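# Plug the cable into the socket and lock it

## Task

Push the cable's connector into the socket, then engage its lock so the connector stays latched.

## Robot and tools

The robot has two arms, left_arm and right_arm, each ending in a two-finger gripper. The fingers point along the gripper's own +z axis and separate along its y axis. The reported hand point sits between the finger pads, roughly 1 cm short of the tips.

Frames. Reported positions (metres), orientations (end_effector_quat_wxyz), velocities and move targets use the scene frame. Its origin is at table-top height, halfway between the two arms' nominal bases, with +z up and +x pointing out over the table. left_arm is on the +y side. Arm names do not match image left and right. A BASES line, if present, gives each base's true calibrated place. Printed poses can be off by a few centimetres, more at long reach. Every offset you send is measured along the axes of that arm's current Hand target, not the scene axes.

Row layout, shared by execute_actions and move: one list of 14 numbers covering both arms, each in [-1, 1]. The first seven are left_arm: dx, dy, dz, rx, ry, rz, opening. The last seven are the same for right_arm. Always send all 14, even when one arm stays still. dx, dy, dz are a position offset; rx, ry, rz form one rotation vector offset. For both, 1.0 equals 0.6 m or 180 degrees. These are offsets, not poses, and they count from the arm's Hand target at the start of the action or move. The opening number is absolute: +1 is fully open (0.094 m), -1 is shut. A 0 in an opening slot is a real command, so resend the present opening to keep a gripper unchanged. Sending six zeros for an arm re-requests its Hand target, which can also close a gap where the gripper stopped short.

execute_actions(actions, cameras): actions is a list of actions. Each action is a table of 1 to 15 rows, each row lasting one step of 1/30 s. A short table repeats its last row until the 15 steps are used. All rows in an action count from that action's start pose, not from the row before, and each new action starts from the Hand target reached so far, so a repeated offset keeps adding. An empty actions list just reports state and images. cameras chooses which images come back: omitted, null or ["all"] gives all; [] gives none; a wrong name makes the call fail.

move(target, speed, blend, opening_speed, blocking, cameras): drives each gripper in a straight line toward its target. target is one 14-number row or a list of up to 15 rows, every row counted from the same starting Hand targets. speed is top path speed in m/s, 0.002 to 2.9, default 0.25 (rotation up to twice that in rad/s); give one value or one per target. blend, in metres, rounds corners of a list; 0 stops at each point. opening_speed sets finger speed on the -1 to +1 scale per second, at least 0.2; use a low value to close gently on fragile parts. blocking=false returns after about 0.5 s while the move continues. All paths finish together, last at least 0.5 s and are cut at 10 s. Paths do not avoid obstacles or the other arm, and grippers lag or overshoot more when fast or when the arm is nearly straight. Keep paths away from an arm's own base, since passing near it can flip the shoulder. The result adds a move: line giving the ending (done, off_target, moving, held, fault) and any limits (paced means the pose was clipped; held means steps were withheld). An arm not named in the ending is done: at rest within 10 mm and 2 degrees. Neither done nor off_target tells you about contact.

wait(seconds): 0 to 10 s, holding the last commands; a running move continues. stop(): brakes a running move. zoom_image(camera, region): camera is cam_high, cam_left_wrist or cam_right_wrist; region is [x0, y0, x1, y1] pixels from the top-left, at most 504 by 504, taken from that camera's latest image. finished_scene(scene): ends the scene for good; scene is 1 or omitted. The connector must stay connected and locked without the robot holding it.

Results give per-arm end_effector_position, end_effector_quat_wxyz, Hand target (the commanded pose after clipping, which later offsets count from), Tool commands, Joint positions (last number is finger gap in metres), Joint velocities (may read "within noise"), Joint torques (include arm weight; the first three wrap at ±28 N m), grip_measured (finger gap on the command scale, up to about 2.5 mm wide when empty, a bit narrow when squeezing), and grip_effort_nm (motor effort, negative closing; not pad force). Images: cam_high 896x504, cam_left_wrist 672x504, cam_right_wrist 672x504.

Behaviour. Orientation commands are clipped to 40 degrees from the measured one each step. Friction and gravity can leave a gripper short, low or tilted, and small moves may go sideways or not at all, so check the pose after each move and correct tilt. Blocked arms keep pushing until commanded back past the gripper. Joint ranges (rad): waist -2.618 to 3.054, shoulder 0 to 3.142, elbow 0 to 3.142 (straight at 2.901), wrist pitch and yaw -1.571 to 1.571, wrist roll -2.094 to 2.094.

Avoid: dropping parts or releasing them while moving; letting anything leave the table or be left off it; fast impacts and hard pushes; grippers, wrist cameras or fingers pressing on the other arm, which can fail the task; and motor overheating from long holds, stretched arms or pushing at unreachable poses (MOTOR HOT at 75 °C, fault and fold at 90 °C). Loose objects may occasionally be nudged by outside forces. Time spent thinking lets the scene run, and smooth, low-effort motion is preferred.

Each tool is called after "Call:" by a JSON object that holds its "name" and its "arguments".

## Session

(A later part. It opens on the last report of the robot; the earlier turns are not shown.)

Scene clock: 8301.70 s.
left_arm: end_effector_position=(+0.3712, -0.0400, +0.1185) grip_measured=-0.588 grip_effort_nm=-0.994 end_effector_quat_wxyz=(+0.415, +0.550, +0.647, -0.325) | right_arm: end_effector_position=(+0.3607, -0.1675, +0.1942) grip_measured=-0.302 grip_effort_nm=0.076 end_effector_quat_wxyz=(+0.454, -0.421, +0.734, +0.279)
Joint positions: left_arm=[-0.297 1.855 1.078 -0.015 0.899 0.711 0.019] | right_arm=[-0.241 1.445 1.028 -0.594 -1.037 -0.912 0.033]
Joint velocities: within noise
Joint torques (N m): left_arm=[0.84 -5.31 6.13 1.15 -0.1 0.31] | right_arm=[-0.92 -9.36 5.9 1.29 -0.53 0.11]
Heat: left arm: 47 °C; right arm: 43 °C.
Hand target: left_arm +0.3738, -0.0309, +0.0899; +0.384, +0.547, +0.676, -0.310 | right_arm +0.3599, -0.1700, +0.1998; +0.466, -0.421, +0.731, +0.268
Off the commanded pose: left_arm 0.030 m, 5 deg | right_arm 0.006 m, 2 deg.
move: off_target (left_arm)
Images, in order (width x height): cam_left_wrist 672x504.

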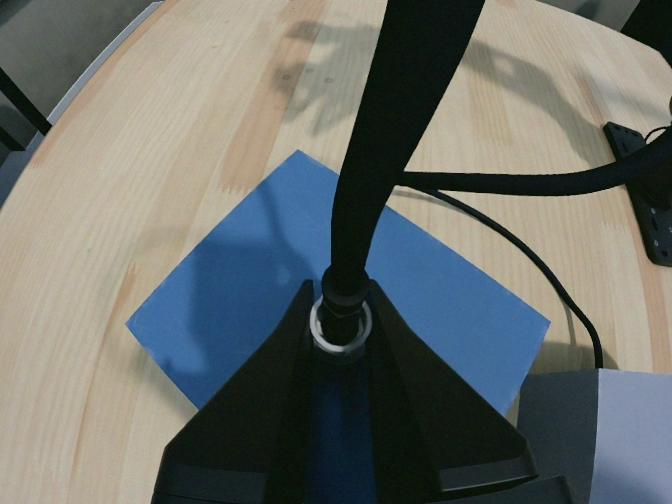

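Call:
{"name": "move", "arguments": {"target": [0.0029,0,0.0017,0.0762,0,0.0458,-0.95,0,0,0,0,0,0,-0.3], "speed": 0.12, "cameras": ["cam_left_wrist"]}}

Call:
{"name": "zoom_image", "arguments": {"camera": "cam_left_wrist", "region": [300, 270, 390, 360]}}

Scene clock: 8330.83 s.
left_arm: end_effector_position=(+0.3696, -0.0400, +0.1178) grip_measured=-0.589 grip_effort_nm=-0.999 end_effector_quat_wxyz=(+0.367, +0.630, +0.568, -0.381) | right_arm: end_effector_position=(+0.3607, -0.1675, +0.1942) grip_measured=-0.302 grip_effort_nm=0.061 end_effector_quat_wxyz=(+0.454, -0.421, +0.734, +0.279)
Joint positions: left_arm=[-0.259 2.04 1.408 -0.553 1.076 1.172 0.019] | right_arm=[-0.241 1.445 1.028 -0.594 -1.037 -0.912 0.033]
Joint velocities: within noise
Joint torques (N m): left_arm=[0.9 -6.61 5.97 0.75 -0.15 0.31] | right_arm=[-0.85 -9.33 5.86 1.29 -0.55 0.14]
Heat: left arm: 44 °C; right arm: 43 °C.
Hand target: left_arm +0.3738, -0.0308, +0.0880; +0.337, +0.636, +0.593, -0.360 | right_arm +0.3599, -0.1700, +0.1998; +0.466, -0.421, +0.731, +0.268
Off the commanded pose: left_arm 0.032 m, 5 deg | right_arm 0.006 m, 2 deg.
move: off_target (left_arm)
Images, in order (width x height): cam_left_wrist 672x504.

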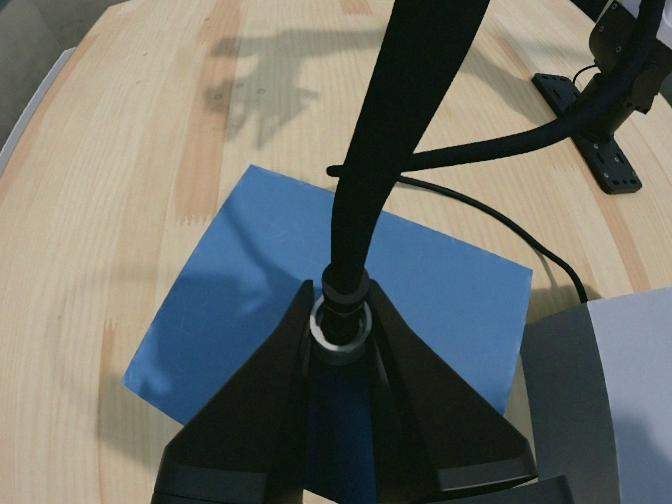

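Scaled by 5.600 from the camera's 672x504 image, which has a finer 960x720 frame.

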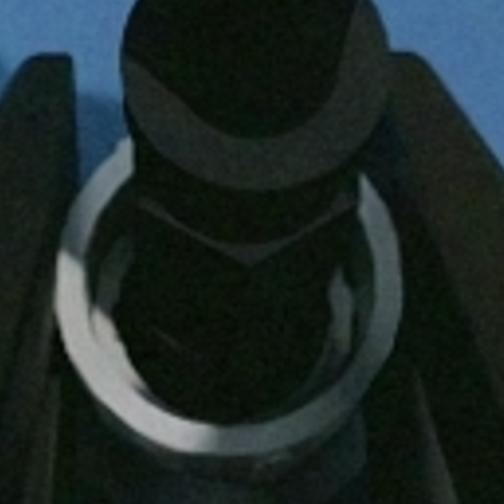

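Call:
{"name": "zoom_image", "arguments": {"camera": "cam_left_wrist", "region": [310, 325, 380, 375]}}

Scaled by 7.200 from the camera's 672x504 image, which has a finer 960x720 frame.

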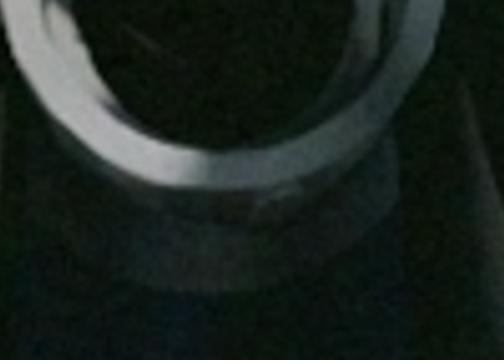

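Call:
{"name": "move", "arguments": {"target": [[-0.0636,0,-0.0382,0,-0.033,0,-0.95,0,0,0,0,0,0,-0.3],[-0.0636,0,-0.0382,0,-0.033,0,-0.3,0,0,0,0,0,0,-0.3],[-0.0549,0,-0.1211,0,-0.033,0,-0.3,0,0,0,0,0,0,-0.3],[-0.0873,-0.0509,-0.0819,-0.2748,-0.0306,-0.1461,-0.3,0,0,0,0,0,0,-0.3],[-0.0788,0.0117,-0.0275,-0.2748,-0.0306,-0.1461,-0.3,0,0,0,0,0,0,-0.3]], "speed": [0.08,0.1,0.12,0.3,0.12], "cameras": ["cam_left_wrist"]}}

Call:
{"name": "zoom_image", "arguments": {"camera": "cam_left_wrist", "region": [300, 260, 390, 350]}}

Scene clock: 8371.10 s.
left_arm: end_effector_position=(+0.3708, -0.0346, +0.1265) grip_measured=-0.301 grip_effort_nm=0.115 end_effector_quat_wxyz=(+0.492, +0.280, +0.806, -0.173) | right_arm: end_effector_position=(+0.3607, -0.1675, +0.1942) grip_measured=-0.302 grip_effort_nm=0.071 end_effector_quat_wxyz=(+0.454, -0.421, +0.734, +0.279)
Joint positions: left_arm=[-0.547 1.617 0.75 0.391 0.103 0.049 0.033] | right_arm=[-0.241 1.445 1.028 -0.594 -1.037 -0.912 0.033]
Joint velocities: within noise
Joint torques (N m): left_arm=[-0.7 -5.49 8.44 2.55 -0.03 -0.15] | right_arm=[-0.9 -9.33 5.86 1.28 -0.49 0.12]
Heat: left arm: 42 °C; right arm: 43 °C.
Hand target: left_arm +0.3801, -0.0414, +0.1371; +0.509, +0.274, +0.797, -0.175 | right_arm +0.3599, -0.1700, +0.1998; +0.466, -0.421, +0.731, +0.268
Off the commanded pose: left_arm 0.016 m, 2 deg | right_arm 0.006 m, 2 deg.
move: off_target (left_arm); target 2's new opening was sent with left_arm's hand 0.016 m and 2 deg from that target
Images, in order (width x height): cam_left_wrist 672x504.

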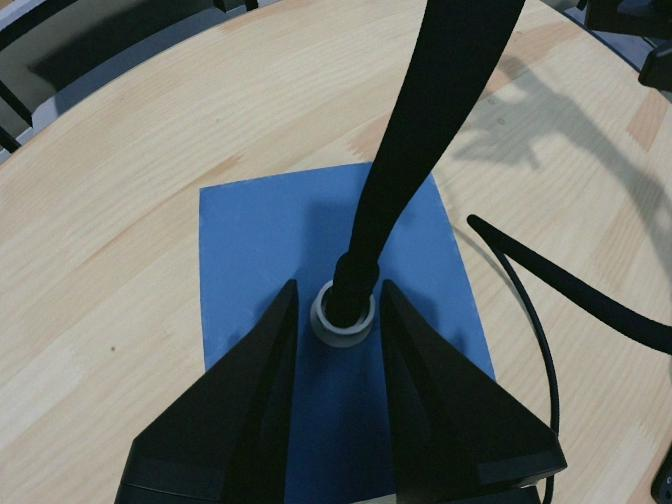

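Scaled by 5.600 from the camera's 672x504 image, which has a finer 960x720 frame.

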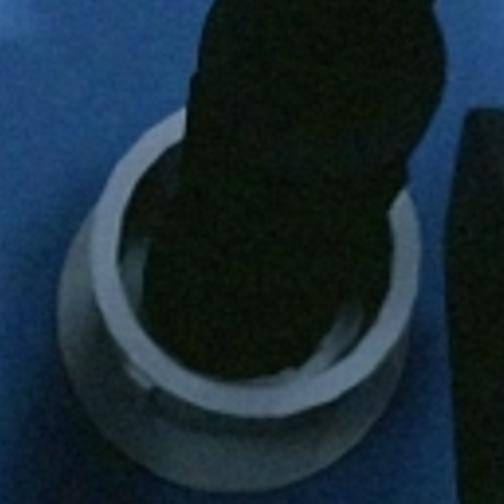

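Call:
{"name": "move", "arguments": {"target": [[0,0,0,0,0,0,-0.95,0,0,0,0,0,0,-0.3],[0.0665,0.0074,0.0155,0,0.033,0,-0.95,0,0,0,0,0,0,-0.3],[0.0682,0.0057,0.0159,0.0982,0.0330,0.0522,-0.95,0,0,0,0,0,0,-0.3],[0.0719,0.0052,0.0157,0.1963,0.0320,0.1044,-0.95,0,0,0,0,0,0,-0.3]], "speed": [0.1,0.08,0.12,0.12], "cameras": ["cam_left_wrist"]}}

Call:
{"name": "zoom_image", "arguments": {"camera": "cam_left_wrist", "region": [300, 280, 380, 360]}}

Scene clock: 8406.53 s.
left_arm: end_effector_position=(+0.3695, -0.0359, +0.1220) grip_measured=-0.588 grip_effort_nm=-0.994 end_effector_quat_wxyz=(+0.409, +0.546, +0.652, -0.330) | right_arm: end_effector_position=(+0.3607, -0.1675, +0.1942) grip_measured=-0.302 grip_effort_nm=0.061 end_effector_quat_wxyz=(+0.454, -0.421, +0.734, +0.279)
Joint positions: left_arm=[-0.287 1.842 1.085 -0.057 0.907 0.713 0.019] | right_arm=[-0.241 1.445 1.028 -0.594 -1.037 -0.912 0.033]
Joint velocities: within noise
Joint torques (N m): left_arm=[-0.5 -4.51 6.61 1.39 -0.2 0.26] | right_arm=[-0.95 -9.37 5.93 1.3 -0.51 0.1]
Heat: left arm: 45 °C; right arm: 43 °C.
Hand target: left_arm +0.3744, -0.0331, +0.0939; +0.384, +0.547, +0.676, -0.310 | right_arm +0.3599, -0.1700, +0.1998; +0.466, -0.421, +0.731, +0.268
Off the commanded pose: left_arm 0.029 m, 5 deg | right_arm 0.006 m, 2 deg.
move: off_target (left_arm)
Images, in order (width x height): cam_left_wrist 672x504.

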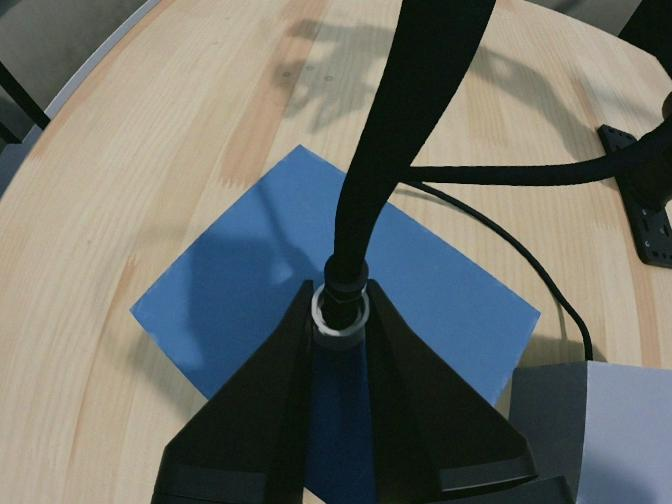

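Scaled by 6.300 from the camera's 672x504 image, which has a finer 960x720 frame.

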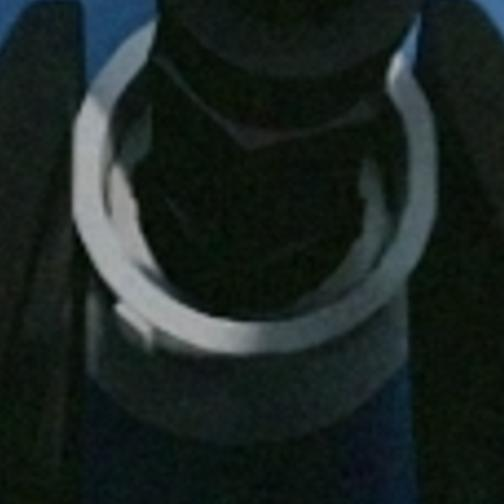

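Call:
{"name": "move", "arguments": {"target": [0.0043,-0.0005,-0.0006,0.0857,0,0.0515,-0.95,0,0,0,0,0,0,-0.3], "speed": 0.12, "cameras": ["cam_left_wrist"]}}

Call:
{"name": "zoom_image", "arguments": {"camera": "cam_left_wrist", "region": [300, 280, 380, 360]}}

Scene clock: 8420.00 s.
left_arm: end_effector_position=(+0.3692, -0.0358, +0.1212) grip_measured=-0.588 grip_effort_nm=-0.984 end_effector_quat_wxyz=(+0.357, +0.637, +0.564, -0.386) | right_arm: end_effector_position=(+0.3607, -0.1675, +0.1942) grip_measured=-0.302 grip_effort_nm=0.071 end_effector_quat_wxyz=(+0.454, -0.421, +0.734, +0.279)
Joint positions: left_arm=[-0.249 2.061 1.467 -0.668 1.083 1.246 0.019] | right_arm=[-0.241 1.445 1.028 -0.594 -1.037 -0.912 0.033]
Joint velocities: within noise
Joint torques (N m): left_arm=[-0.12 -6.39 6.04 0.86 -0.13 0.21] | right_arm=[-0.77 -9.44 5.9 1.28 -0.54 0.14]
Heat: left arm: 44 °C; right arm: 43 °C.
Hand target: left_arm +0.3738, -0.0315, +0.0919; +0.331, +0.647, +0.582, -0.366 | right_arm +0.3599, -0.1700, +0.1998; +0.466, -0.421, +0.731, +0.268
Off the commanded pose: left_arm 0.030 m, 4 deg | right_arm 0.006 m, 2 deg.
move: off_target (left_arm)
Images, in order (width x height): cam_left_wrist 672x504.

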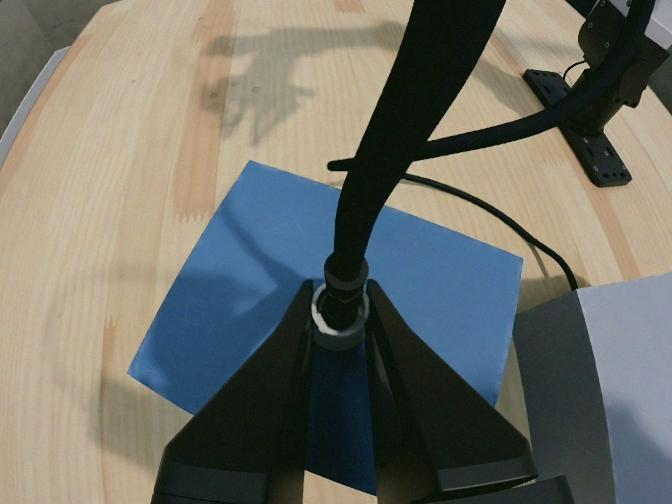

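Scaled by 6.300 from the camera's 672x504 image, which has a finer 960x720 frame.

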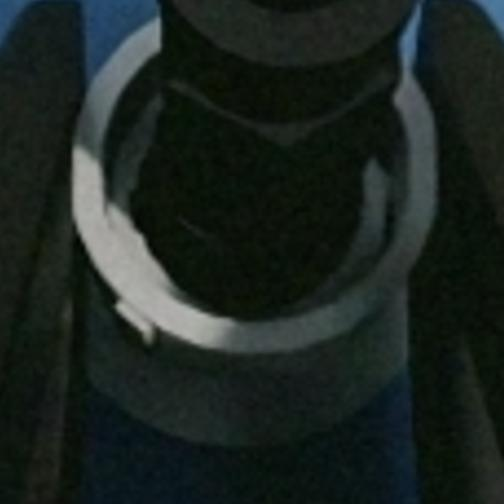

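Call:
{"name": "move", "arguments": {"target": [[-0.0686,0,-0.0412,0,-0.033,0,-0.95,0,0,0,0,0,0,-0.3],[-0.06,0,-0.0361,0,-0.033,0,-0.95,0,0,0,0,0,0,-0.3],[-0.06,0,-0.0361,0,-0.033,0,-0.3,0,0,0,0,0,0,-0.3],[-0.0513,0,-0.119,0,-0.033,0,-0.3,0,0,0,0,0,0,-0.3],[-0.0833,-0.1008,-0.0813,-0.3573,-0.1526,-0.0991,-0.3,0,0,0,0,0,0,-0.3]], "speed": [0.06,0.1,0.1,0.12,0.3], "cameras": ["cam_left_wrist"]}}

Call:
{"name": "zoom_image", "arguments": {"camera": "cam_left_wrist", "region": [300, 240, 350, 305]}}

Scene clock: 8443.00 s.
left_arm: end_effector_position=(+0.3145, -0.0093, +0.1575) grip_measured=-0.301 grip_effort_nm=0.120 end_effector_quat_wxyz=(+0.678, +0.190, +0.686, -0.183) | right_arm: end_effector_position=(+0.3607, -0.1675, +0.1942) grip_measured=-0.302 grip_effort_nm=0.071 end_effector_quat_wxyz=(+0.454, -0.421, +0.734, +0.279)
Joint positions: left_arm=[-0.682 1.634 0.286 1.333 -0.158 0.005 0.033] | right_arm=[-0.241 1.445 1.028 -0.594 -1.037 -0.912 0.033]
Joint velocities: within noise
Joint torques (N m): left_arm=[-0.7 -4.1 4.38 2.6 -0.12 -0.12] | right_arm=[-0.95 -9.4 5.93 1.29 -0.53 0.11]
Heat: left arm: 43 °C; right arm: 43 °C.
Hand target: left_arm +0.3151, -0.0092, +0.1597; +0.684, +0.182, +0.682, -0.183 | right_arm +0.3599, -0.1700, +0.1998; +0.466, -0.421, +0.731, +0.268
Off the commanded pose: left_arm 0.002 m, 1 deg | right_arm 0.006 m, 2 deg.
move: done
Images, in order (width x height): cam_left_wrist 672x504.

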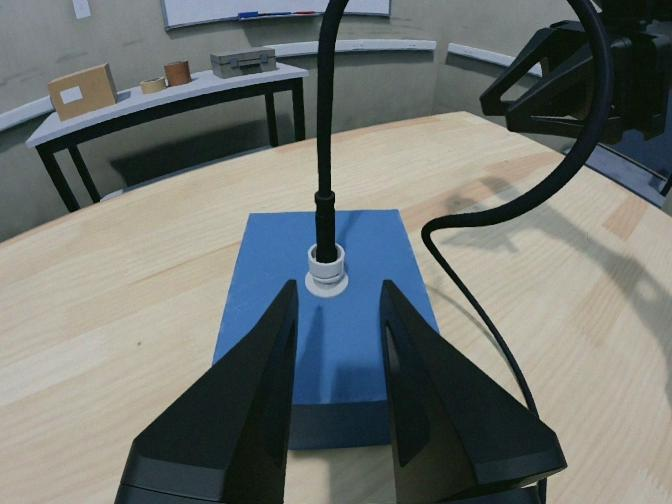

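Scaled by 7.754 from the camera's 672x504 image, which has a finer 960x720 frame.

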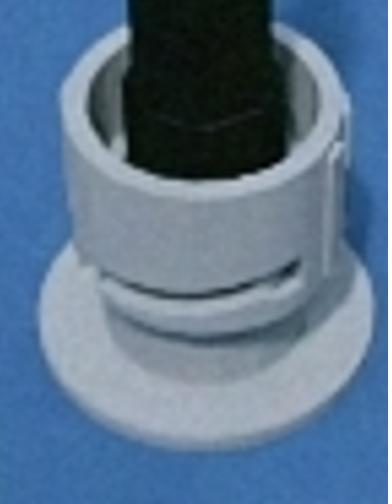

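Call:
{"name": "zoom_image", "arguments": {"camera": "cam_left_wrist", "region": [322, 262, 350, 290]}}

Call:
{"name": "zoom_image", "arguments": {"camera": "cam_left_wrist", "region": [306, 262, 334, 290]}}

Scaled by 18.000 from the camera's 672x504 image, which has a finer 960x720 frame.

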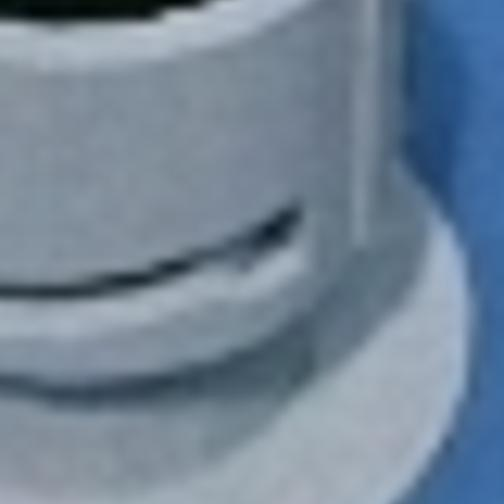

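Scaled by 18.000 from the camera's 672x504 image, which has a finer 960x720 frame.

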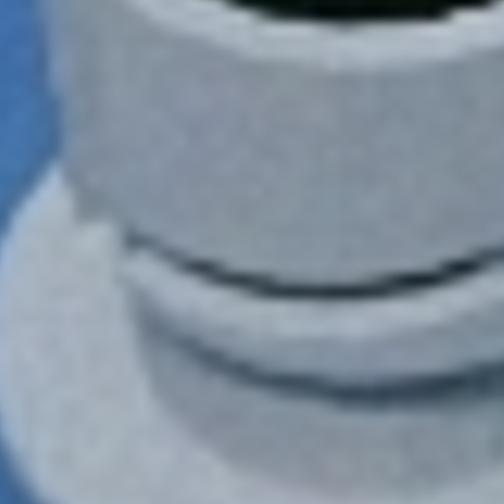

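Call:
{"name": "move", "arguments": {"target": [[0.0198,0.0248,0.025,0.0437,0.1387,0.0097,-0.3,0,0,0,0,0,0,-0.3],[0.039,0.0073,0.1205,0.0437,0.1387,0.0097,-0.3,0,0,0,0,0,0,-0.3]], "speed": [0.2,0.12], "cameras": ["cam_left_wrist"]}}

Call:
{"name": "zoom_image", "arguments": {"camera": "cam_left_wrist", "region": [300, 260, 390, 350]}}

Scene clock: 8469.27 s.
left_arm: end_effector_position=(+0.3714, -0.0338, +0.1250) grip_measured=-0.301 grip_effort_nm=0.115 end_effector_quat_wxyz=(+0.491, +0.275, +0.808, -0.172) | right_arm: end_effector_position=(+0.3607, -0.1675, +0.1942) grip_measured=-0.302 grip_effort_nm=0.071 end_effector_quat_wxyz=(+0.454, -0.421, +0.734, +0.279)
Joint positions: left_arm=[-0.548 1.621 0.749 0.394 0.094 0.039 0.033] | right_arm=[-0.241 1.445 1.028 -0.594 -1.037 -0.912 0.033]
Joint velocities: within noise
Joint torques (N m): left_arm=[-0.66 -5.63 8.46 2.55 -0.01 -0.06] | right_arm=[-0.84 -9.42 5.81 1.29 -0.49 0.13]
Heat: left arm: 46 °C; right arm: 43 °C.
Hand target: left_arm +0.3800, -0.0415, +0.1364; +0.509, +0.274, +0.797, -0.175 | right_arm +0.3599, -0.1700, +0.1998; +0.466, -0.421, +0.731, +0.268
Off the commanded pose: left_arm 0.016 m, 2 deg | right_arm 0.006 m, 2 deg.
move: off_target (left_arm)
Images, in order (width x height): cam_left_wrist 672x504.

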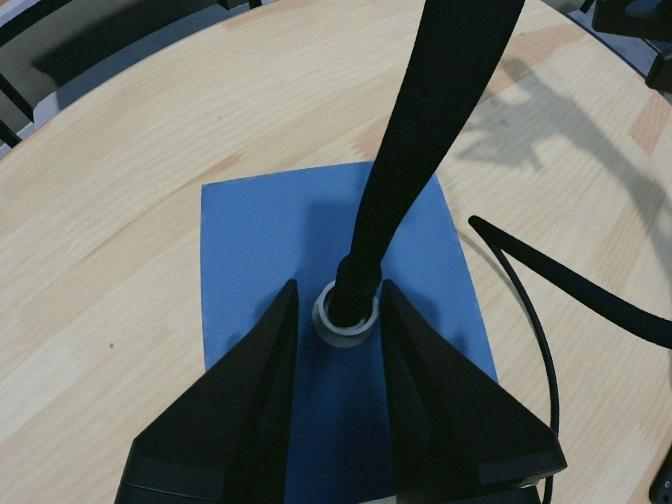

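Scaled by 5.600 from the camera's 672x504 image, which has a finer 960x720 frame.

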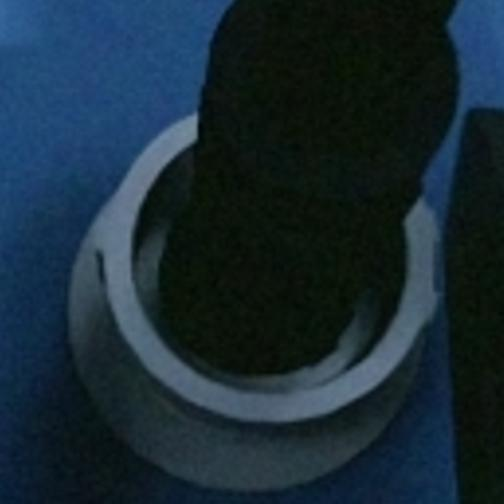

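Call:
{"name": "move", "arguments": {"target": [[0,0,0,0,0,0,-0.95,0,0,0,0,0,0,-0.3],[0.0655,0.0077,0.0152,0,0.033,0,-0.95,0,0,0,0,0,0,-0.3],[0.0672,0.0065,0.0152,0.0884,0.0330,0.0470,-0.95,0,0,0,0,0,0,-0.3]], "speed": [0.1,0.08,0.12], "cameras": ["cam_left_wrist"]}}

Call:
{"name": "zoom_image", "arguments": {"camera": "cam_left_wrist", "region": [300, 260, 390, 350]}}

Scene clock: 8494.03 s.
left_arm: end_effector_position=(+0.3707, -0.0370, +0.1221) grip_measured=-0.572 grip_effort_nm=-0.989 end_effector_quat_wxyz=(+0.463, +0.406, +0.746, -0.253) | right_arm: end_effector_position=(+0.3607, -0.1675, +0.1942) grip_measured=-0.302 grip_effort_nm=0.066 end_effector_quat_wxyz=(+0.454, -0.421, +0.734, +0.279)
Joint positions: left_arm=[-0.403 1.693 0.821 0.337 0.517 0.283 0.02] | right_arm=[-0.241 1.445 1.028 -0.594 -1.037 -0.912 0.033]
Joint velocities: within noise
Joint torques (N m): left_arm=[-0.17 -2.96 7.35 1.67 -0.23 0.24] | right_arm=[-0.92 -9.33 5.97 1.29 -0.52 0.11]
Heat: left arm: 47 °C; right arm: 43 °C.
Hand target: left_arm +0.3756, -0.0331, +0.0960; +0.436, +0.408, +0.768, -0.231 | right_arm +0.3599, -0.1700, +0.1998; +0.466, -0.421, +0.731, +0.268
Off the commanded pose: left_arm 0.027 m, 5 deg | right_arm 0.006 m, 2 deg.
move: off_target (left_arm)
Images, in order (width x height): cam_left_wrist 672x504.

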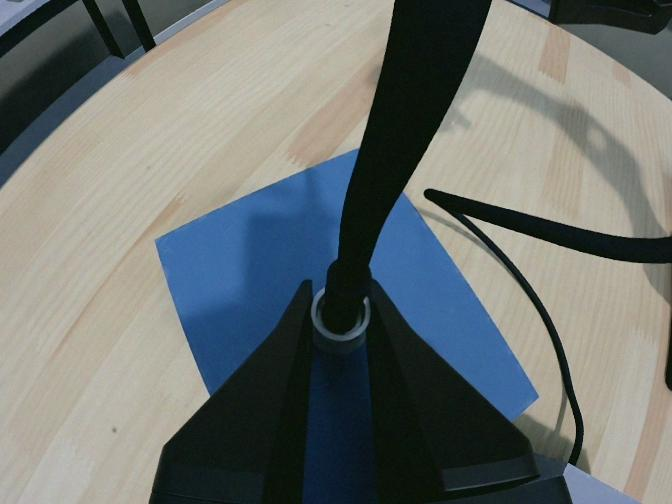

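Scaled by 5.600 from the camera's 672x504 image, which has a finer 960x720 frame.

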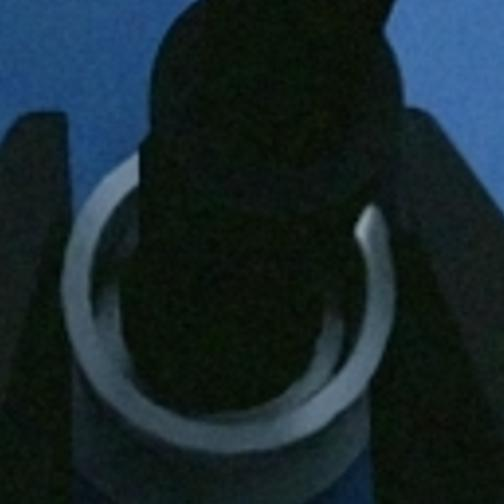

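Call:
{"name": "move", "arguments": {"target": [[-0.071,-0.0052,-0.0308,0,-0.033,0,-0.95,0,0,0,0,0,0,-0.3],[-0.0603,-0.0052,-0.0243,0,-0.033,0,-0.95,0,0,0,0,0,0,-0.3],[-0.0603,-0.0052,-0.0243,0,-0.033,0,-0.3,0,0,0,0,0,0,-0.3],[-0.0516,-0.0052,-0.1072,0,-0.033,0,-0.3,0,0,0,0,0,0,-0.3],[-0.0453,-0.061,-0.1313,-0.1409,-0.1692,-0.0391,-0.3,0,0,0,0,0,0,-0.3]], "speed": [0.06,0.1,0.1,0.12,0.3], "cameras": ["cam_left_wrist"]}}

Call:
{"name": "zoom_image", "arguments": {"camera": "cam_left_wrist", "region": [300, 240, 350, 305]}}

Call:
{"name": "zoom_image", "arguments": {"camera": "cam_left_wrist", "region": [322, 262, 350, 290]}}

Scene clock: 8513.40 s.
left_arm: end_effector_position=(+0.3148, -0.0092, +0.1580) grip_measured=-0.301 grip_effort_nm=0.120 end_effector_quat_wxyz=(+0.678, +0.189, +0.686, -0.184) | right_arm: end_effector_position=(+0.3607, -0.1675, +0.1942) grip_measured=-0.302 grip_effort_nm=0.066 end_effector_quat_wxyz=(+0.454, -0.421, +0.734, +0.279)
Joint positions: left_arm=[-0.681 1.633 0.287 1.333 -0.159 0.002 0.033] | right_arm=[-0.241 1.445 1.028 -0.594 -1.037 -0.912 0.033]
Joint velocities: within noise
Joint torques (N m): left_arm=[-0.62 -4.03 4.31 2.57 -0.15 -0.09] | right_arm=[-1.01 -9.31 5.91 1.24 -0.5 0.15]
Heat: left arm: 46 °C; right arm: 43 °C.
Hand target: left_arm +0.3152, -0.0091, +0.1599; +0.684, +0.182, +0.682, -0.183 | right_arm +0.3599, -0.1700, +0.1998; +0.466, -0.421, +0.731, +0.268
Off the commanded pose: left_arm 0.002 m, 1 deg | right_arm 0.006 m, 2 deg.
move: done; target 3's new opening was sent with left_arm's hand 0.012 m and 2 deg from that target
Images, in order (width x height): cam_left_wrist 672x504.

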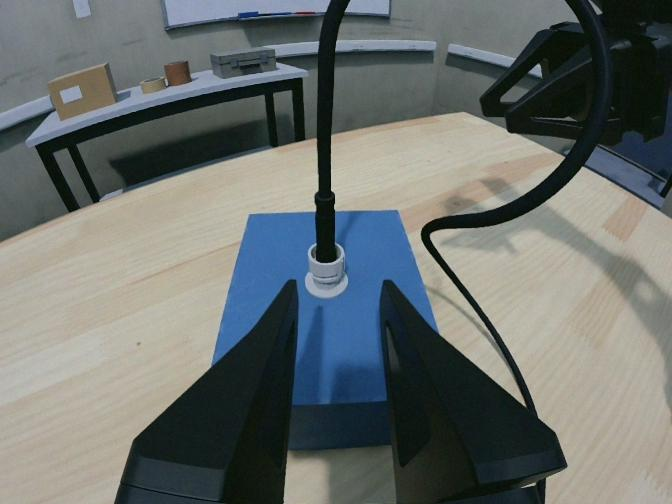

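Scaled by 7.754 from the camera's 672x504 image, which has a finer 960x720 frame.

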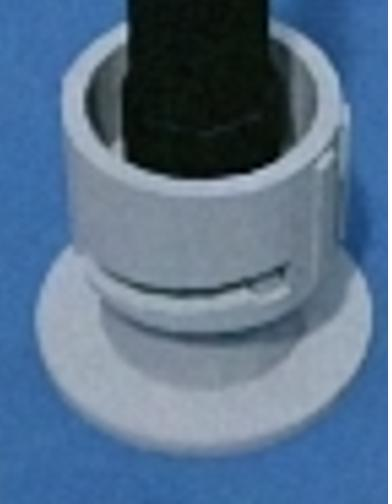

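Scaled by 18.000 from the camera's 672x504 image, which has a finer 960x720 frame.

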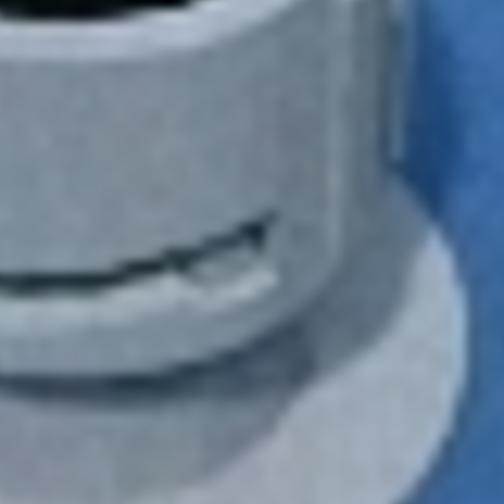

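Call:
{"name": "move", "arguments": {"target": [[0.0198,0.0248,0.025,0.0437,0.1387,0.0097,-0.3,0,0,0,0,0,0,-0.3],[0.039,0.0073,0.1205,0.0437,0.1387,0.0097,-0.3,0,0,0,0,0,0,-0.3]], "speed": [0.2,0.12], "cameras": ["cam_right_wrist"]}}

Call:
{"name": "move", "arguments": {"target": [[0,0,0,0,0,0,-0.95,0,0,0,0,0,0,-0.3],[-0.0227,0,-0.0106,0,0,0,-0.95,0,0,0,0,0,0,-0.3]], "speed": [0.1,0.04], "cameras": ["cam_left_wrist"]}}

Call:
{"name": "zoom_image", "arguments": {"camera": "cam_left_wrist", "region": [300, 260, 390, 350]}}

Scene clock: 8542.30 s.
left_arm: end_effector_position=(+0.3715, -0.0337, +0.1252) grip_measured=-0.301 grip_effort_nm=0.110 end_effector_quat_wxyz=(+0.492, +0.275, +0.808, -0.172) | right_arm: end_effector_position=(+0.3607, -0.1675, +0.1942) grip_measured=-0.302 grip_effort_nm=0.066 end_effector_quat_wxyz=(+0.454, -0.421, +0.734, +0.279)
Joint positions: left_arm=[-0.548 1.621 0.749 0.394 0.094 0.039 0.033] | right_arm=[-0.241 1.445 1.028 -0.594 -1.037 -0.912 0.033]
Joint velocities: within noise
Joint torques (N m): left_arm=[-0.68 -5.74 8.5 2.53 0 -0.06] | right_arm=[-0.81 -9.35 5.98 1.3 -0.51 0.14]
Heat: left arm: 47 °C; right arm: 43 °C.
Hand target: left_arm +0.3801, -0.0414, +0.1367; +0.509, +0.274, +0.797, -0.175 | right_arm +0.3599, -0.1700, +0.1998; +0.466, -0.421, +0.731, +0.268
Off the commanded pose: left_arm 0.016 m, 2 deg | right_arm 0.006 m, 2 deg.
move: off_target (left_arm)
Images, in order (width x height): cam_right_wrist 672x504.

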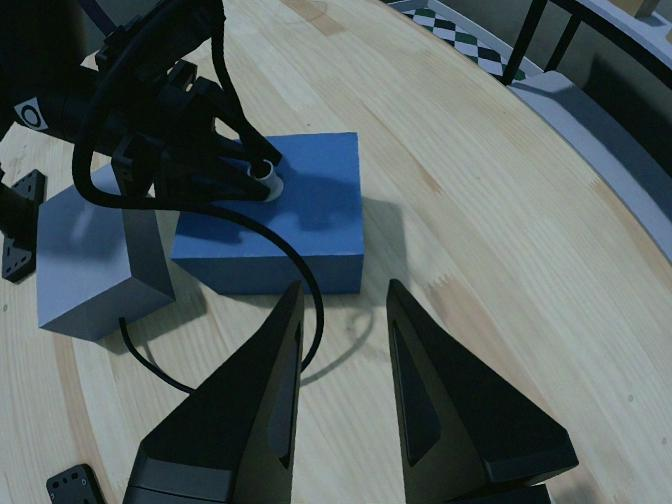

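Scene clock: 8543.90 s.
left_arm: end_effector_position=(+0.3711, -0.0350, +0.1250) grip_measured=-0.575 grip_effort_nm=-0.989 end_effector_quat_wxyz=(+0.480, +0.278, +0.815, -0.170) | right_arm: end_effector_position=(+0.3607, -0.1675, +0.1942) grip_measured=-0.302 grip_effort_nm=0.066 end_effector_quat_wxyz=(+0.454, -0.421, +0.734, +0.279)
Joint positions: left_arm=[-0.55 1.619 0.775 0.339 0.095 0.04 0.02] | right_arm=[-0.241 1.445 1.028 -0.594 -1.037 -0.912 0.033]
Joint velocities: within noise
Joint torques (N m): left_arm=[-0.5 -9.17 8.98 2.39 -0.02 -0.06] | right_arm=[-0.87 -9.39 5.9 1.26 -0.53 0.12]
Heat: left arm: 48 °C; right arm: 43 °C.
Hand target: left_arm +0.3801, -0.0414, +0.1518; +0.509, +0.274, +0.797, -0.175 | right_arm +0.3599, -0.1700, +0.1998; +0.466, -0.421, +0.731, +0.268
Off the commanded pose: left_arm 0.029 m, 4 deg | right_arm 0.006 m, 2 deg.
move: off_target (left_arm)
Images, in order (width x height): cam_left_wrist 672x504.

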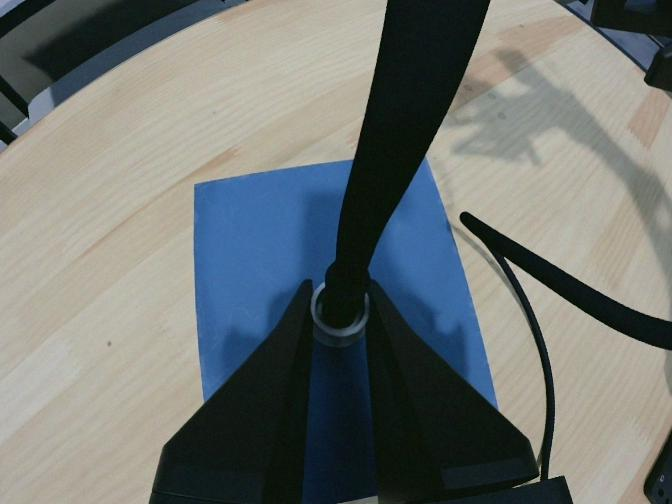

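Scaled by 5.600 from the camera's 672x504 image, which has a finer 960x720 frame.

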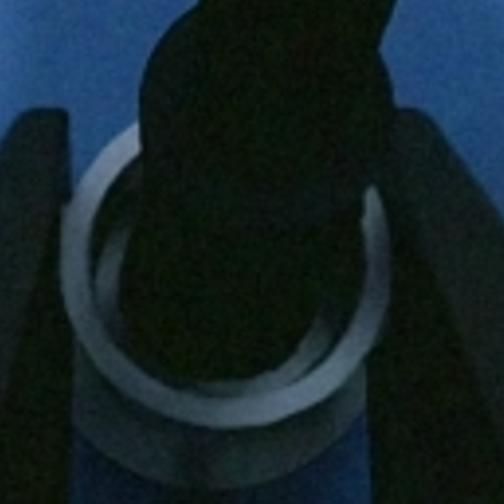

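Call:
{"name": "move", "arguments": {"target": [[0.0227,0,0.0106,0,0,0,-0.95,0,0,0,0,0,0,-0.3],[0.0227,0,0.0106,0,0,0,-0.3,0,0,0,0,0,0,-0.3],[0.0227,0,-0.0724,0,0,0,-0.3,0,0,0,0,0,0,-0.3],[0.0378,-0.0242,-0.1128,-0.0437,-0.1387,-0.0097,-0.3,0,0,0,0,0,0,-0.3]], "speed": [0.06,0.1,0.12,0.3], "cameras": ["cam_left_wrist"]}}

Call:
{"name": "zoom_image", "arguments": {"camera": "cam_left_wrist", "region": [300, 240, 350, 305]}}

Call:
{"name": "zoom_image", "arguments": {"camera": "cam_left_wrist", "region": [322, 262, 350, 290]}}

Scene clock: 8560.23 s.
left_arm: end_effector_position=(+0.3146, -0.0093, +0.1574) grip_measured=-0.301 grip_effort_nm=0.110 end_effector_quat_wxyz=(+0.677, +0.187, +0.687, -0.186) | right_arm: end_effector_position=(+0.3607, -0.1675, +0.1942) grip_measured=-0.302 grip_effort_nm=0.071 end_effector_quat_wxyz=(+0.454, -0.421, +0.734, +0.279)
Joint positions: left_arm=[-0.682 1.635 0.286 1.335 -0.159 -0.005 0.033] | right_arm=[-0.241 1.445 1.028 -0.594 -1.037 -0.912 0.033]
Joint velocities: within noise
Joint torques (N m): left_arm=[-0.68 -4.04 4.34 2.59 -0.15 -0.03] | right_arm=[-0.85 -9.31 5.98 1.28 -0.51 0.1]
Heat: left arm: 50 °C; right arm: 43 °C.
Hand target: left_arm +0.3151, -0.0093, +0.1595; +0.684, +0.182, +0.682, -0.183 | right_arm +0.3599, -0.1700, +0.1998; +0.466, -0.421, +0.731, +0.268
Off the commanded pose: left_arm 0.002 m, 1 deg | right_arm 0.006 m, 2 deg.
move: done; target 2's new opening was sent with left_arm's hand 0.015 m and 4 deg from that target
Images, in order (width x height): cam_left_wrist 672x504.

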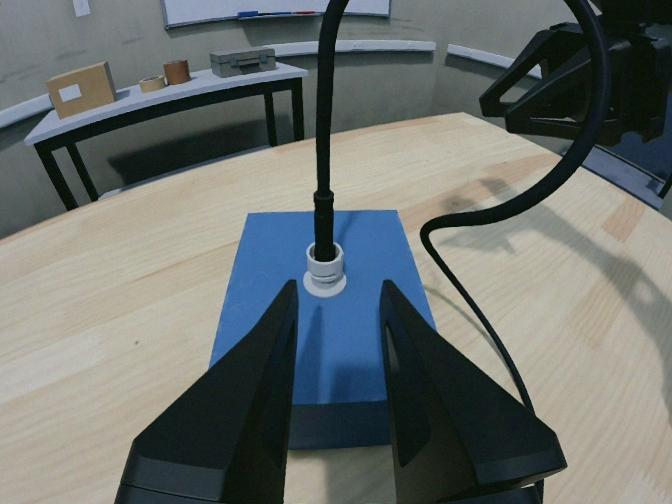

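Scaled by 7.754 from the camera's 672x504 image, which has a finer 960x720 frame.

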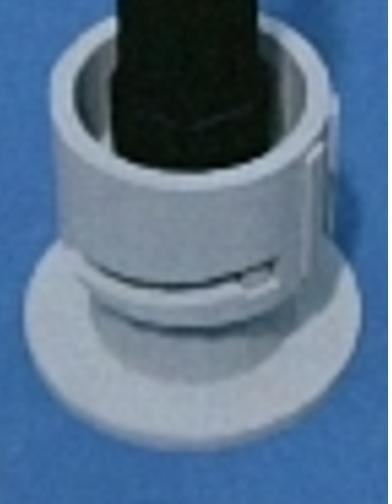

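Scaled by 18.000 from the camera's 672x504 image, which has a finer 960x720 frame.

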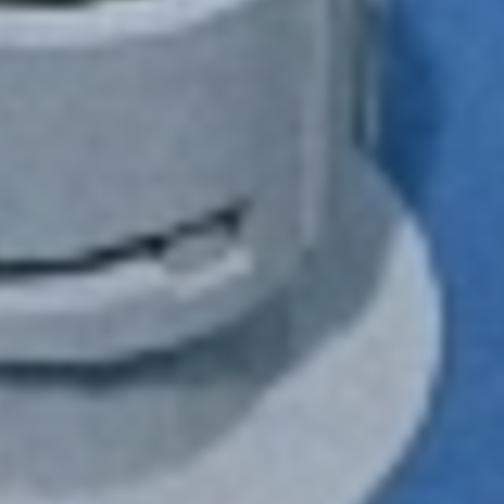

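Call:
{"name": "move", "arguments": {"target": [[0.0198,0.0248,0.025,0.0437,0.1387,0.0097,-0.3,0,0,0,0,0,0,-0.3],[0.039,0.0073,0.1205,0.0437,0.1387,0.0097,-0.3,0,0,0,0,0,0,-0.3],[0.039,0.0073,0.1205,0.0437,0.1387,0.0097,-0.95,0,0,0,0,0,0,-0.3]], "speed": [0.2,0.12,0.1], "cameras": ["cam_left_wrist"]}}

Call:
{"name": "zoom_image", "arguments": {"camera": "cam_left_wrist", "region": [300, 270, 390, 360]}}

Scene clock: 8594.10 s.
left_arm: end_effector_position=(+0.3708, -0.0348, +0.1248) grip_measured=-0.574 grip_effort_nm=-0.989 end_effector_quat_wxyz=(+0.491, +0.276, +0.808, -0.173) | right_arm: end_effector_position=(+0.3607, -0.1675, +0.1942) grip_measured=-0.302 grip_effort_nm=0.071 end_effector_quat_wxyz=(+0.454, -0.421, +0.734, +0.279)
Joint positions: left_arm=[-0.55 1.622 0.748 0.396 0.095 0.04 0.02] | right_arm=[-0.241 1.445 1.028 -0.594 -1.037 -0.912 0.033]
Joint velocities: within noise
Joint torques (N m): left_arm=[-0.5 -5.7 8.5 2.54 -0.02 -0.06] | right_arm=[-0.96 -9.36 5.97 1.31 -0.54 0.11]
Heat: left arm: 49 °C; right arm: 43 °C.
Hand target: left_arm +0.3800, -0.0416, +0.1362; +0.509, +0.274, +0.797, -0.175 | right_arm +0.3599, -0.1700, +0.1998; +0.466, -0.421, +0.731, +0.268
Off the commanded pose: left_arm 0.016 m, 2 deg | right_arm 0.006 m, 2 deg.
move: off_target (left_arm); target 3's new opening was sent with left_arm's hand 0.016 m and 2 deg from that target
Images, in order (width x height): cam_left_wrist 672x504.

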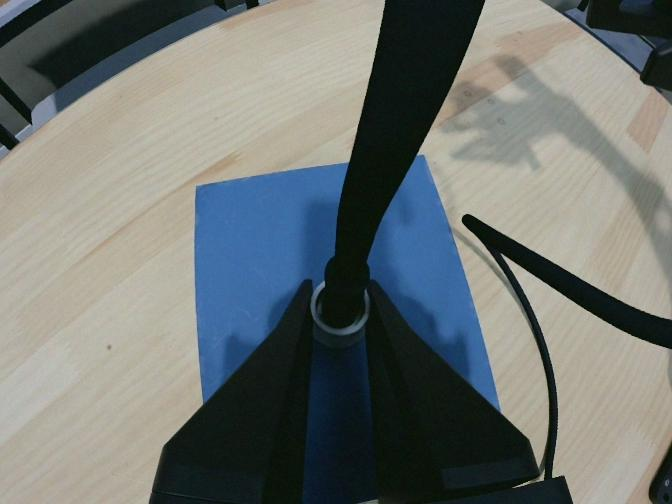

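Scaled by 5.600 from the camera's 672x504 image, which has a finer 960x720 frame.

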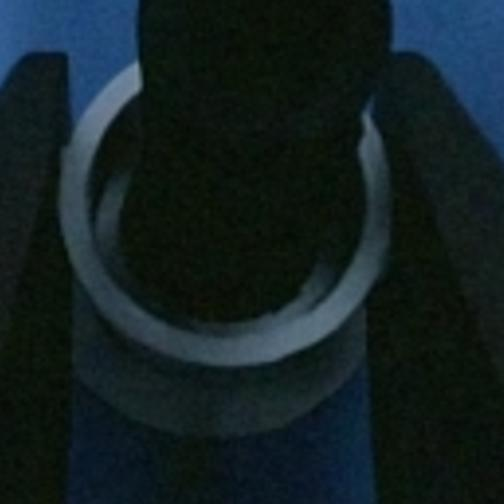

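Call:
{"name": "move", "arguments": {"target": [[-0.0178,0.0028,-0.0238,0,0,0,-0.95,0,0,0,0,0,0,-0.3],[-0.0178,0.0028,-0.0238,0.0151,0,0.007,-0.95,0,0,0,0,0,0,-0.3],[-0.0178,0.0028,-0.0238,-0.0151,0,-0.007,-0.95,0,0,0,0,0,0,-0.3],[-0.0178,0.0028,-0.0238,0.0151,0,0.007,-0.95,0,0,0,0,0,0,-0.3],[-0.0178,0.0028,-0.0238,-0.0151,0,-0.007,-0.95,0,0,0,0,0,0,-0.3],[-0.0178,0.0028,-0.0238,0,0.011,0,-0.95,0,0,0,0,0,0,-0.3],[-0.0178,0.0028,-0.0238,0,-0.011,0,-0.95,0,0,0,0,0,0,-0.3],[-0.0178,0.0028,-0.0238,0.0151,0,0.007,-0.95,0,0,0,0,0,0,-0.3],[-0.0178,0.0028,-0.0238,0,0,0,-0.95,0,0,0,0,0,0,-0.3]], "speed": [0.05,0.12,0.12,0.12,0.12,0.12,0.12,0.12,0.12], "cameras": ["cam_right_wrist"]}}

Call:
{"name": "zoom_image", "arguments": {"camera": "cam_right_wrist", "region": [235, 150, 305, 210]}}

Scene clock: 8611.03 s.
left_arm: end_effector_position=(+0.3705, -0.0341, +0.1259) grip_measured=-0.575 grip_effort_nm=-0.999 end_effector_quat_wxyz=(+0.483, +0.282, +0.811, -0.173) | right_arm: end_effector_position=(+0.3607, -0.1675, +0.1942) grip_measured=-0.302 grip_effort_nm=0.061 end_effector_quat_wxyz=(+0.454, -0.421, +0.734, +0.279)
Joint positions: left_arm=[-0.544 1.614 0.765 0.354 0.108 0.05 0.02] | right_arm=[-0.241 1.445 1.028 -0.594 -1.037 -0.912 0.033]
Joint velocities: within noise
Joint torques (N m): left_arm=[-0.29 -11.32 7.53 2.24 -0.08 -0.12] | right_arm=[-0.95 -9.32 5.87 1.3 -0.53 0.14]
Heat: left arm: 50 °C; right arm: 43 °C.
Hand target: left_arm +0.3744, -0.0351, +0.1521; +0.509, +0.274, +0.797, -0.175 | right_arm +0.3599, -0.1700, +0.1998; +0.466, -0.421, +0.731, +0.268
Off the commanded pose: left_arm 0.026 m, 3 deg | right_arm 0.006 m, 2 deg.
move: off_target (left_arm)
Images, in order (width x height): cam_right_wrist 672x504.

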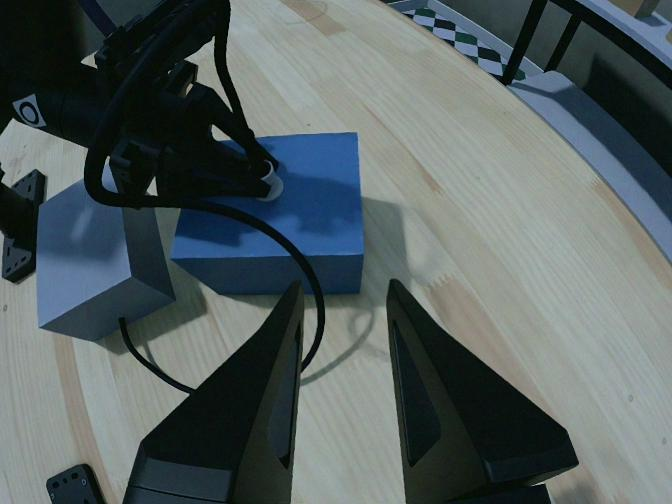

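Scaled by 7.200 from the camera's 672x504 image, which has a finer 960x720 frame.

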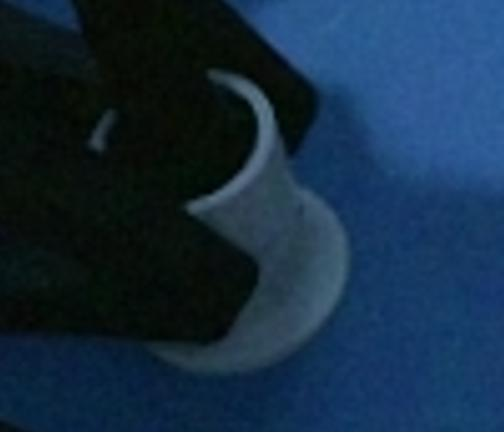

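Call:
{"name": "move", "arguments": {"target": [[0.0178,-0.0028,0.0238,0,0,0,-0.95,0,0,0,0,0,0,-0.3],[0.0178,-0.0028,0.0238,0,0,0,-0.3,0,0,0,0,0,0,-0.3],[0.0178,-0.0028,-0.0592,0,0,0,-0.3,0,0,0,0,0,0,-0.3],[0.0322,-0.0267,-0.1,-0.0437,-0.1387,-0.0097,-0.3,0,0,0,0,0,0,-0.3]], "speed": [0.06,0.1,0.12,0.3], "cameras": ["cam_left_wrist"]}}

Call:
{"name": "zoom_image", "arguments": {"camera": "cam_left_wrist", "region": [322, 262, 350, 290]}}

Call:
{"name": "zoom_image", "arguments": {"camera": "cam_left_wrist", "region": [300, 240, 350, 305]}}

Scene clock: 8624.87 s.
left_arm: end_effector_position=(+0.3147, -0.0093, +0.1577) grip_measured=-0.301 grip_effort_nm=0.110 end_effector_quat_wxyz=(+0.678, +0.187, +0.687, -0.186) | right_arm: end_effector_position=(+0.3607, -0.1675, +0.1942) grip_measured=-0.302 grip_effort_nm=0.066 end_effector_quat_wxyz=(+0.454, -0.421, +0.734, +0.279)
Joint positions: left_arm=[-0.682 1.634 0.287 1.334 -0.159 -0.004 0.033] | right_arm=[-0.241 1.445 1.028 -0.594 -1.037 -0.912 0.033]
Joint velocities: within noise
Joint torques (N m): left_arm=[-0.59 -4.01 4.36 2.59 -0.12 -0.03] | right_arm=[-0.84 -9.24 5.97 1.29 -0.5 0.12]
Heat: left arm: 50 °C; right arm: 43 °C.
Hand target: left_arm +0.3152, -0.0092, +0.1597; +0.684, +0.182, +0.682, -0.183 | right_arm +0.3599, -0.1700, +0.1998; +0.466, -0.421, +0.731, +0.268
Off the commanded pose: left_arm 0.002 m, 1 deg | right_arm 0.006 m, 2 deg.
move: done; target 2's new opening was sent with left_arm's hand 0.016 m and 3 deg from that target
Images, in order (width x height): cam_left_wrist 672x504.

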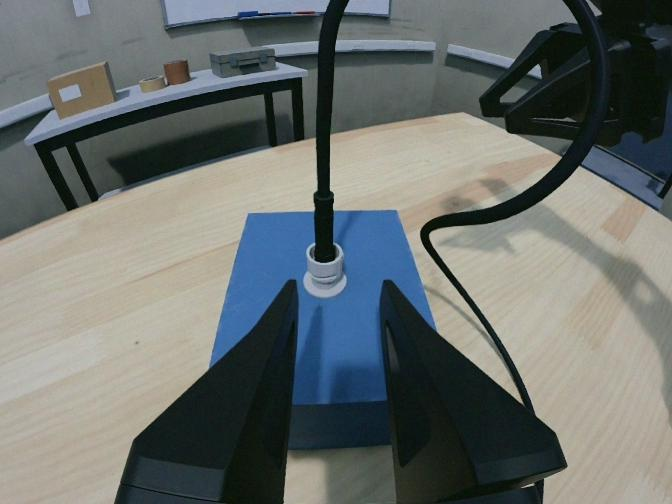

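Scaled by 18.000 from the camera's 672x504 image, which has a finer 960x720 frame.

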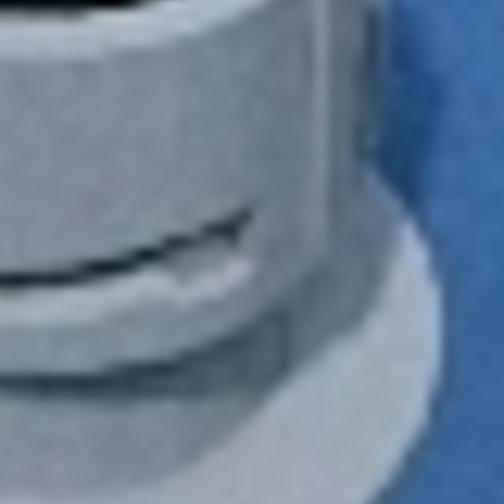

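Scaled by 7.754 from the camera's 672x504 image, which has a finer 960x720 frame.

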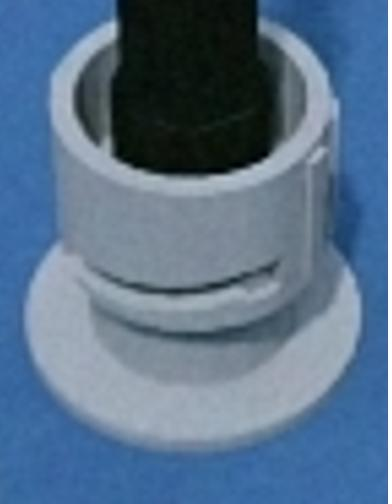

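Call:
{"name": "move", "arguments": {"target": [0,0,0,0,0,0,-0.3,0,0,-0.1,0,0,0,-0.3], "speed": 0.1, "cameras": ["cam_left_wrist"]}}

Call:
{"name": "zoom_image", "arguments": {"camera": "cam_left_wrist", "region": [310, 250, 350, 290]}}

Scene clock: 8667.27 s.
left_arm: end_effector_position=(+0.3148, -0.0092, +0.1579) grip_measured=-0.301 grip_effort_nm=0.115 end_effector_quat_wxyz=(+0.678, +0.186, +0.686, -0.186) | right_arm: end_effector_position=(+0.3269, -0.2137, +0.2132) grip_measured=-0.302 grip_effort_nm=0.076 end_effector_quat_wxyz=(+0.452, -0.415, +0.739, +0.277)
Joint positions: left_arm=[-0.682 1.634 0.287 1.335 -0.16 -0.004 0.033] | right_arm=[-0.442 1.44 1.141 -1.042 -1.105 -1.277 0.033]
Joint velocities: within noise
Joint torques (N m): left_arm=[-0.68 -4.07 4.37 2.61 -0.14 -0.03] | right_arm=[-0.9 -5.71 10.48 0.46 -0.72 -0.14]
Heat: left arm: 50 °C; right arm: 43 °C.
Hand target: left_arm +0.3152, -0.0092, +0.1596; +0.684, +0.182, +0.682, -0.183 | right_arm +0.3326, -0.2170, +0.2253; +0.466, -0.421, +0.730, +0.268
Off the commanded pose: left_arm 0.002 m, 1 deg | right_arm 0.014 m, 2 deg.
move: off_target (right_arm)
Images, in order (width x height): cam_left_wrist 672x504.

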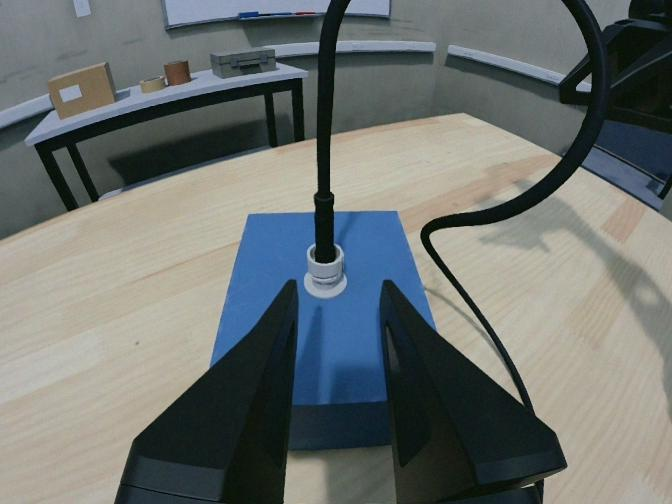

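Scaled by 12.600 from the camera's 672x504 image, which has a finer 960x720 frame.

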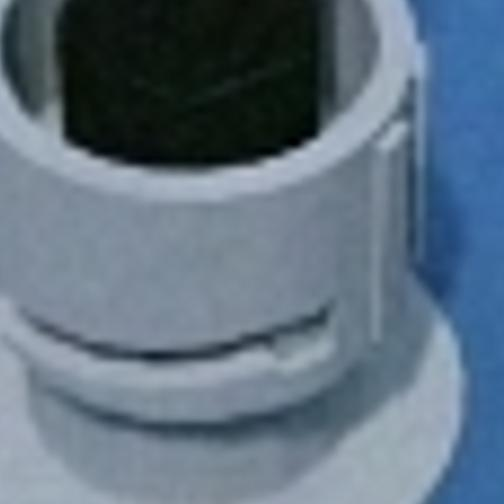

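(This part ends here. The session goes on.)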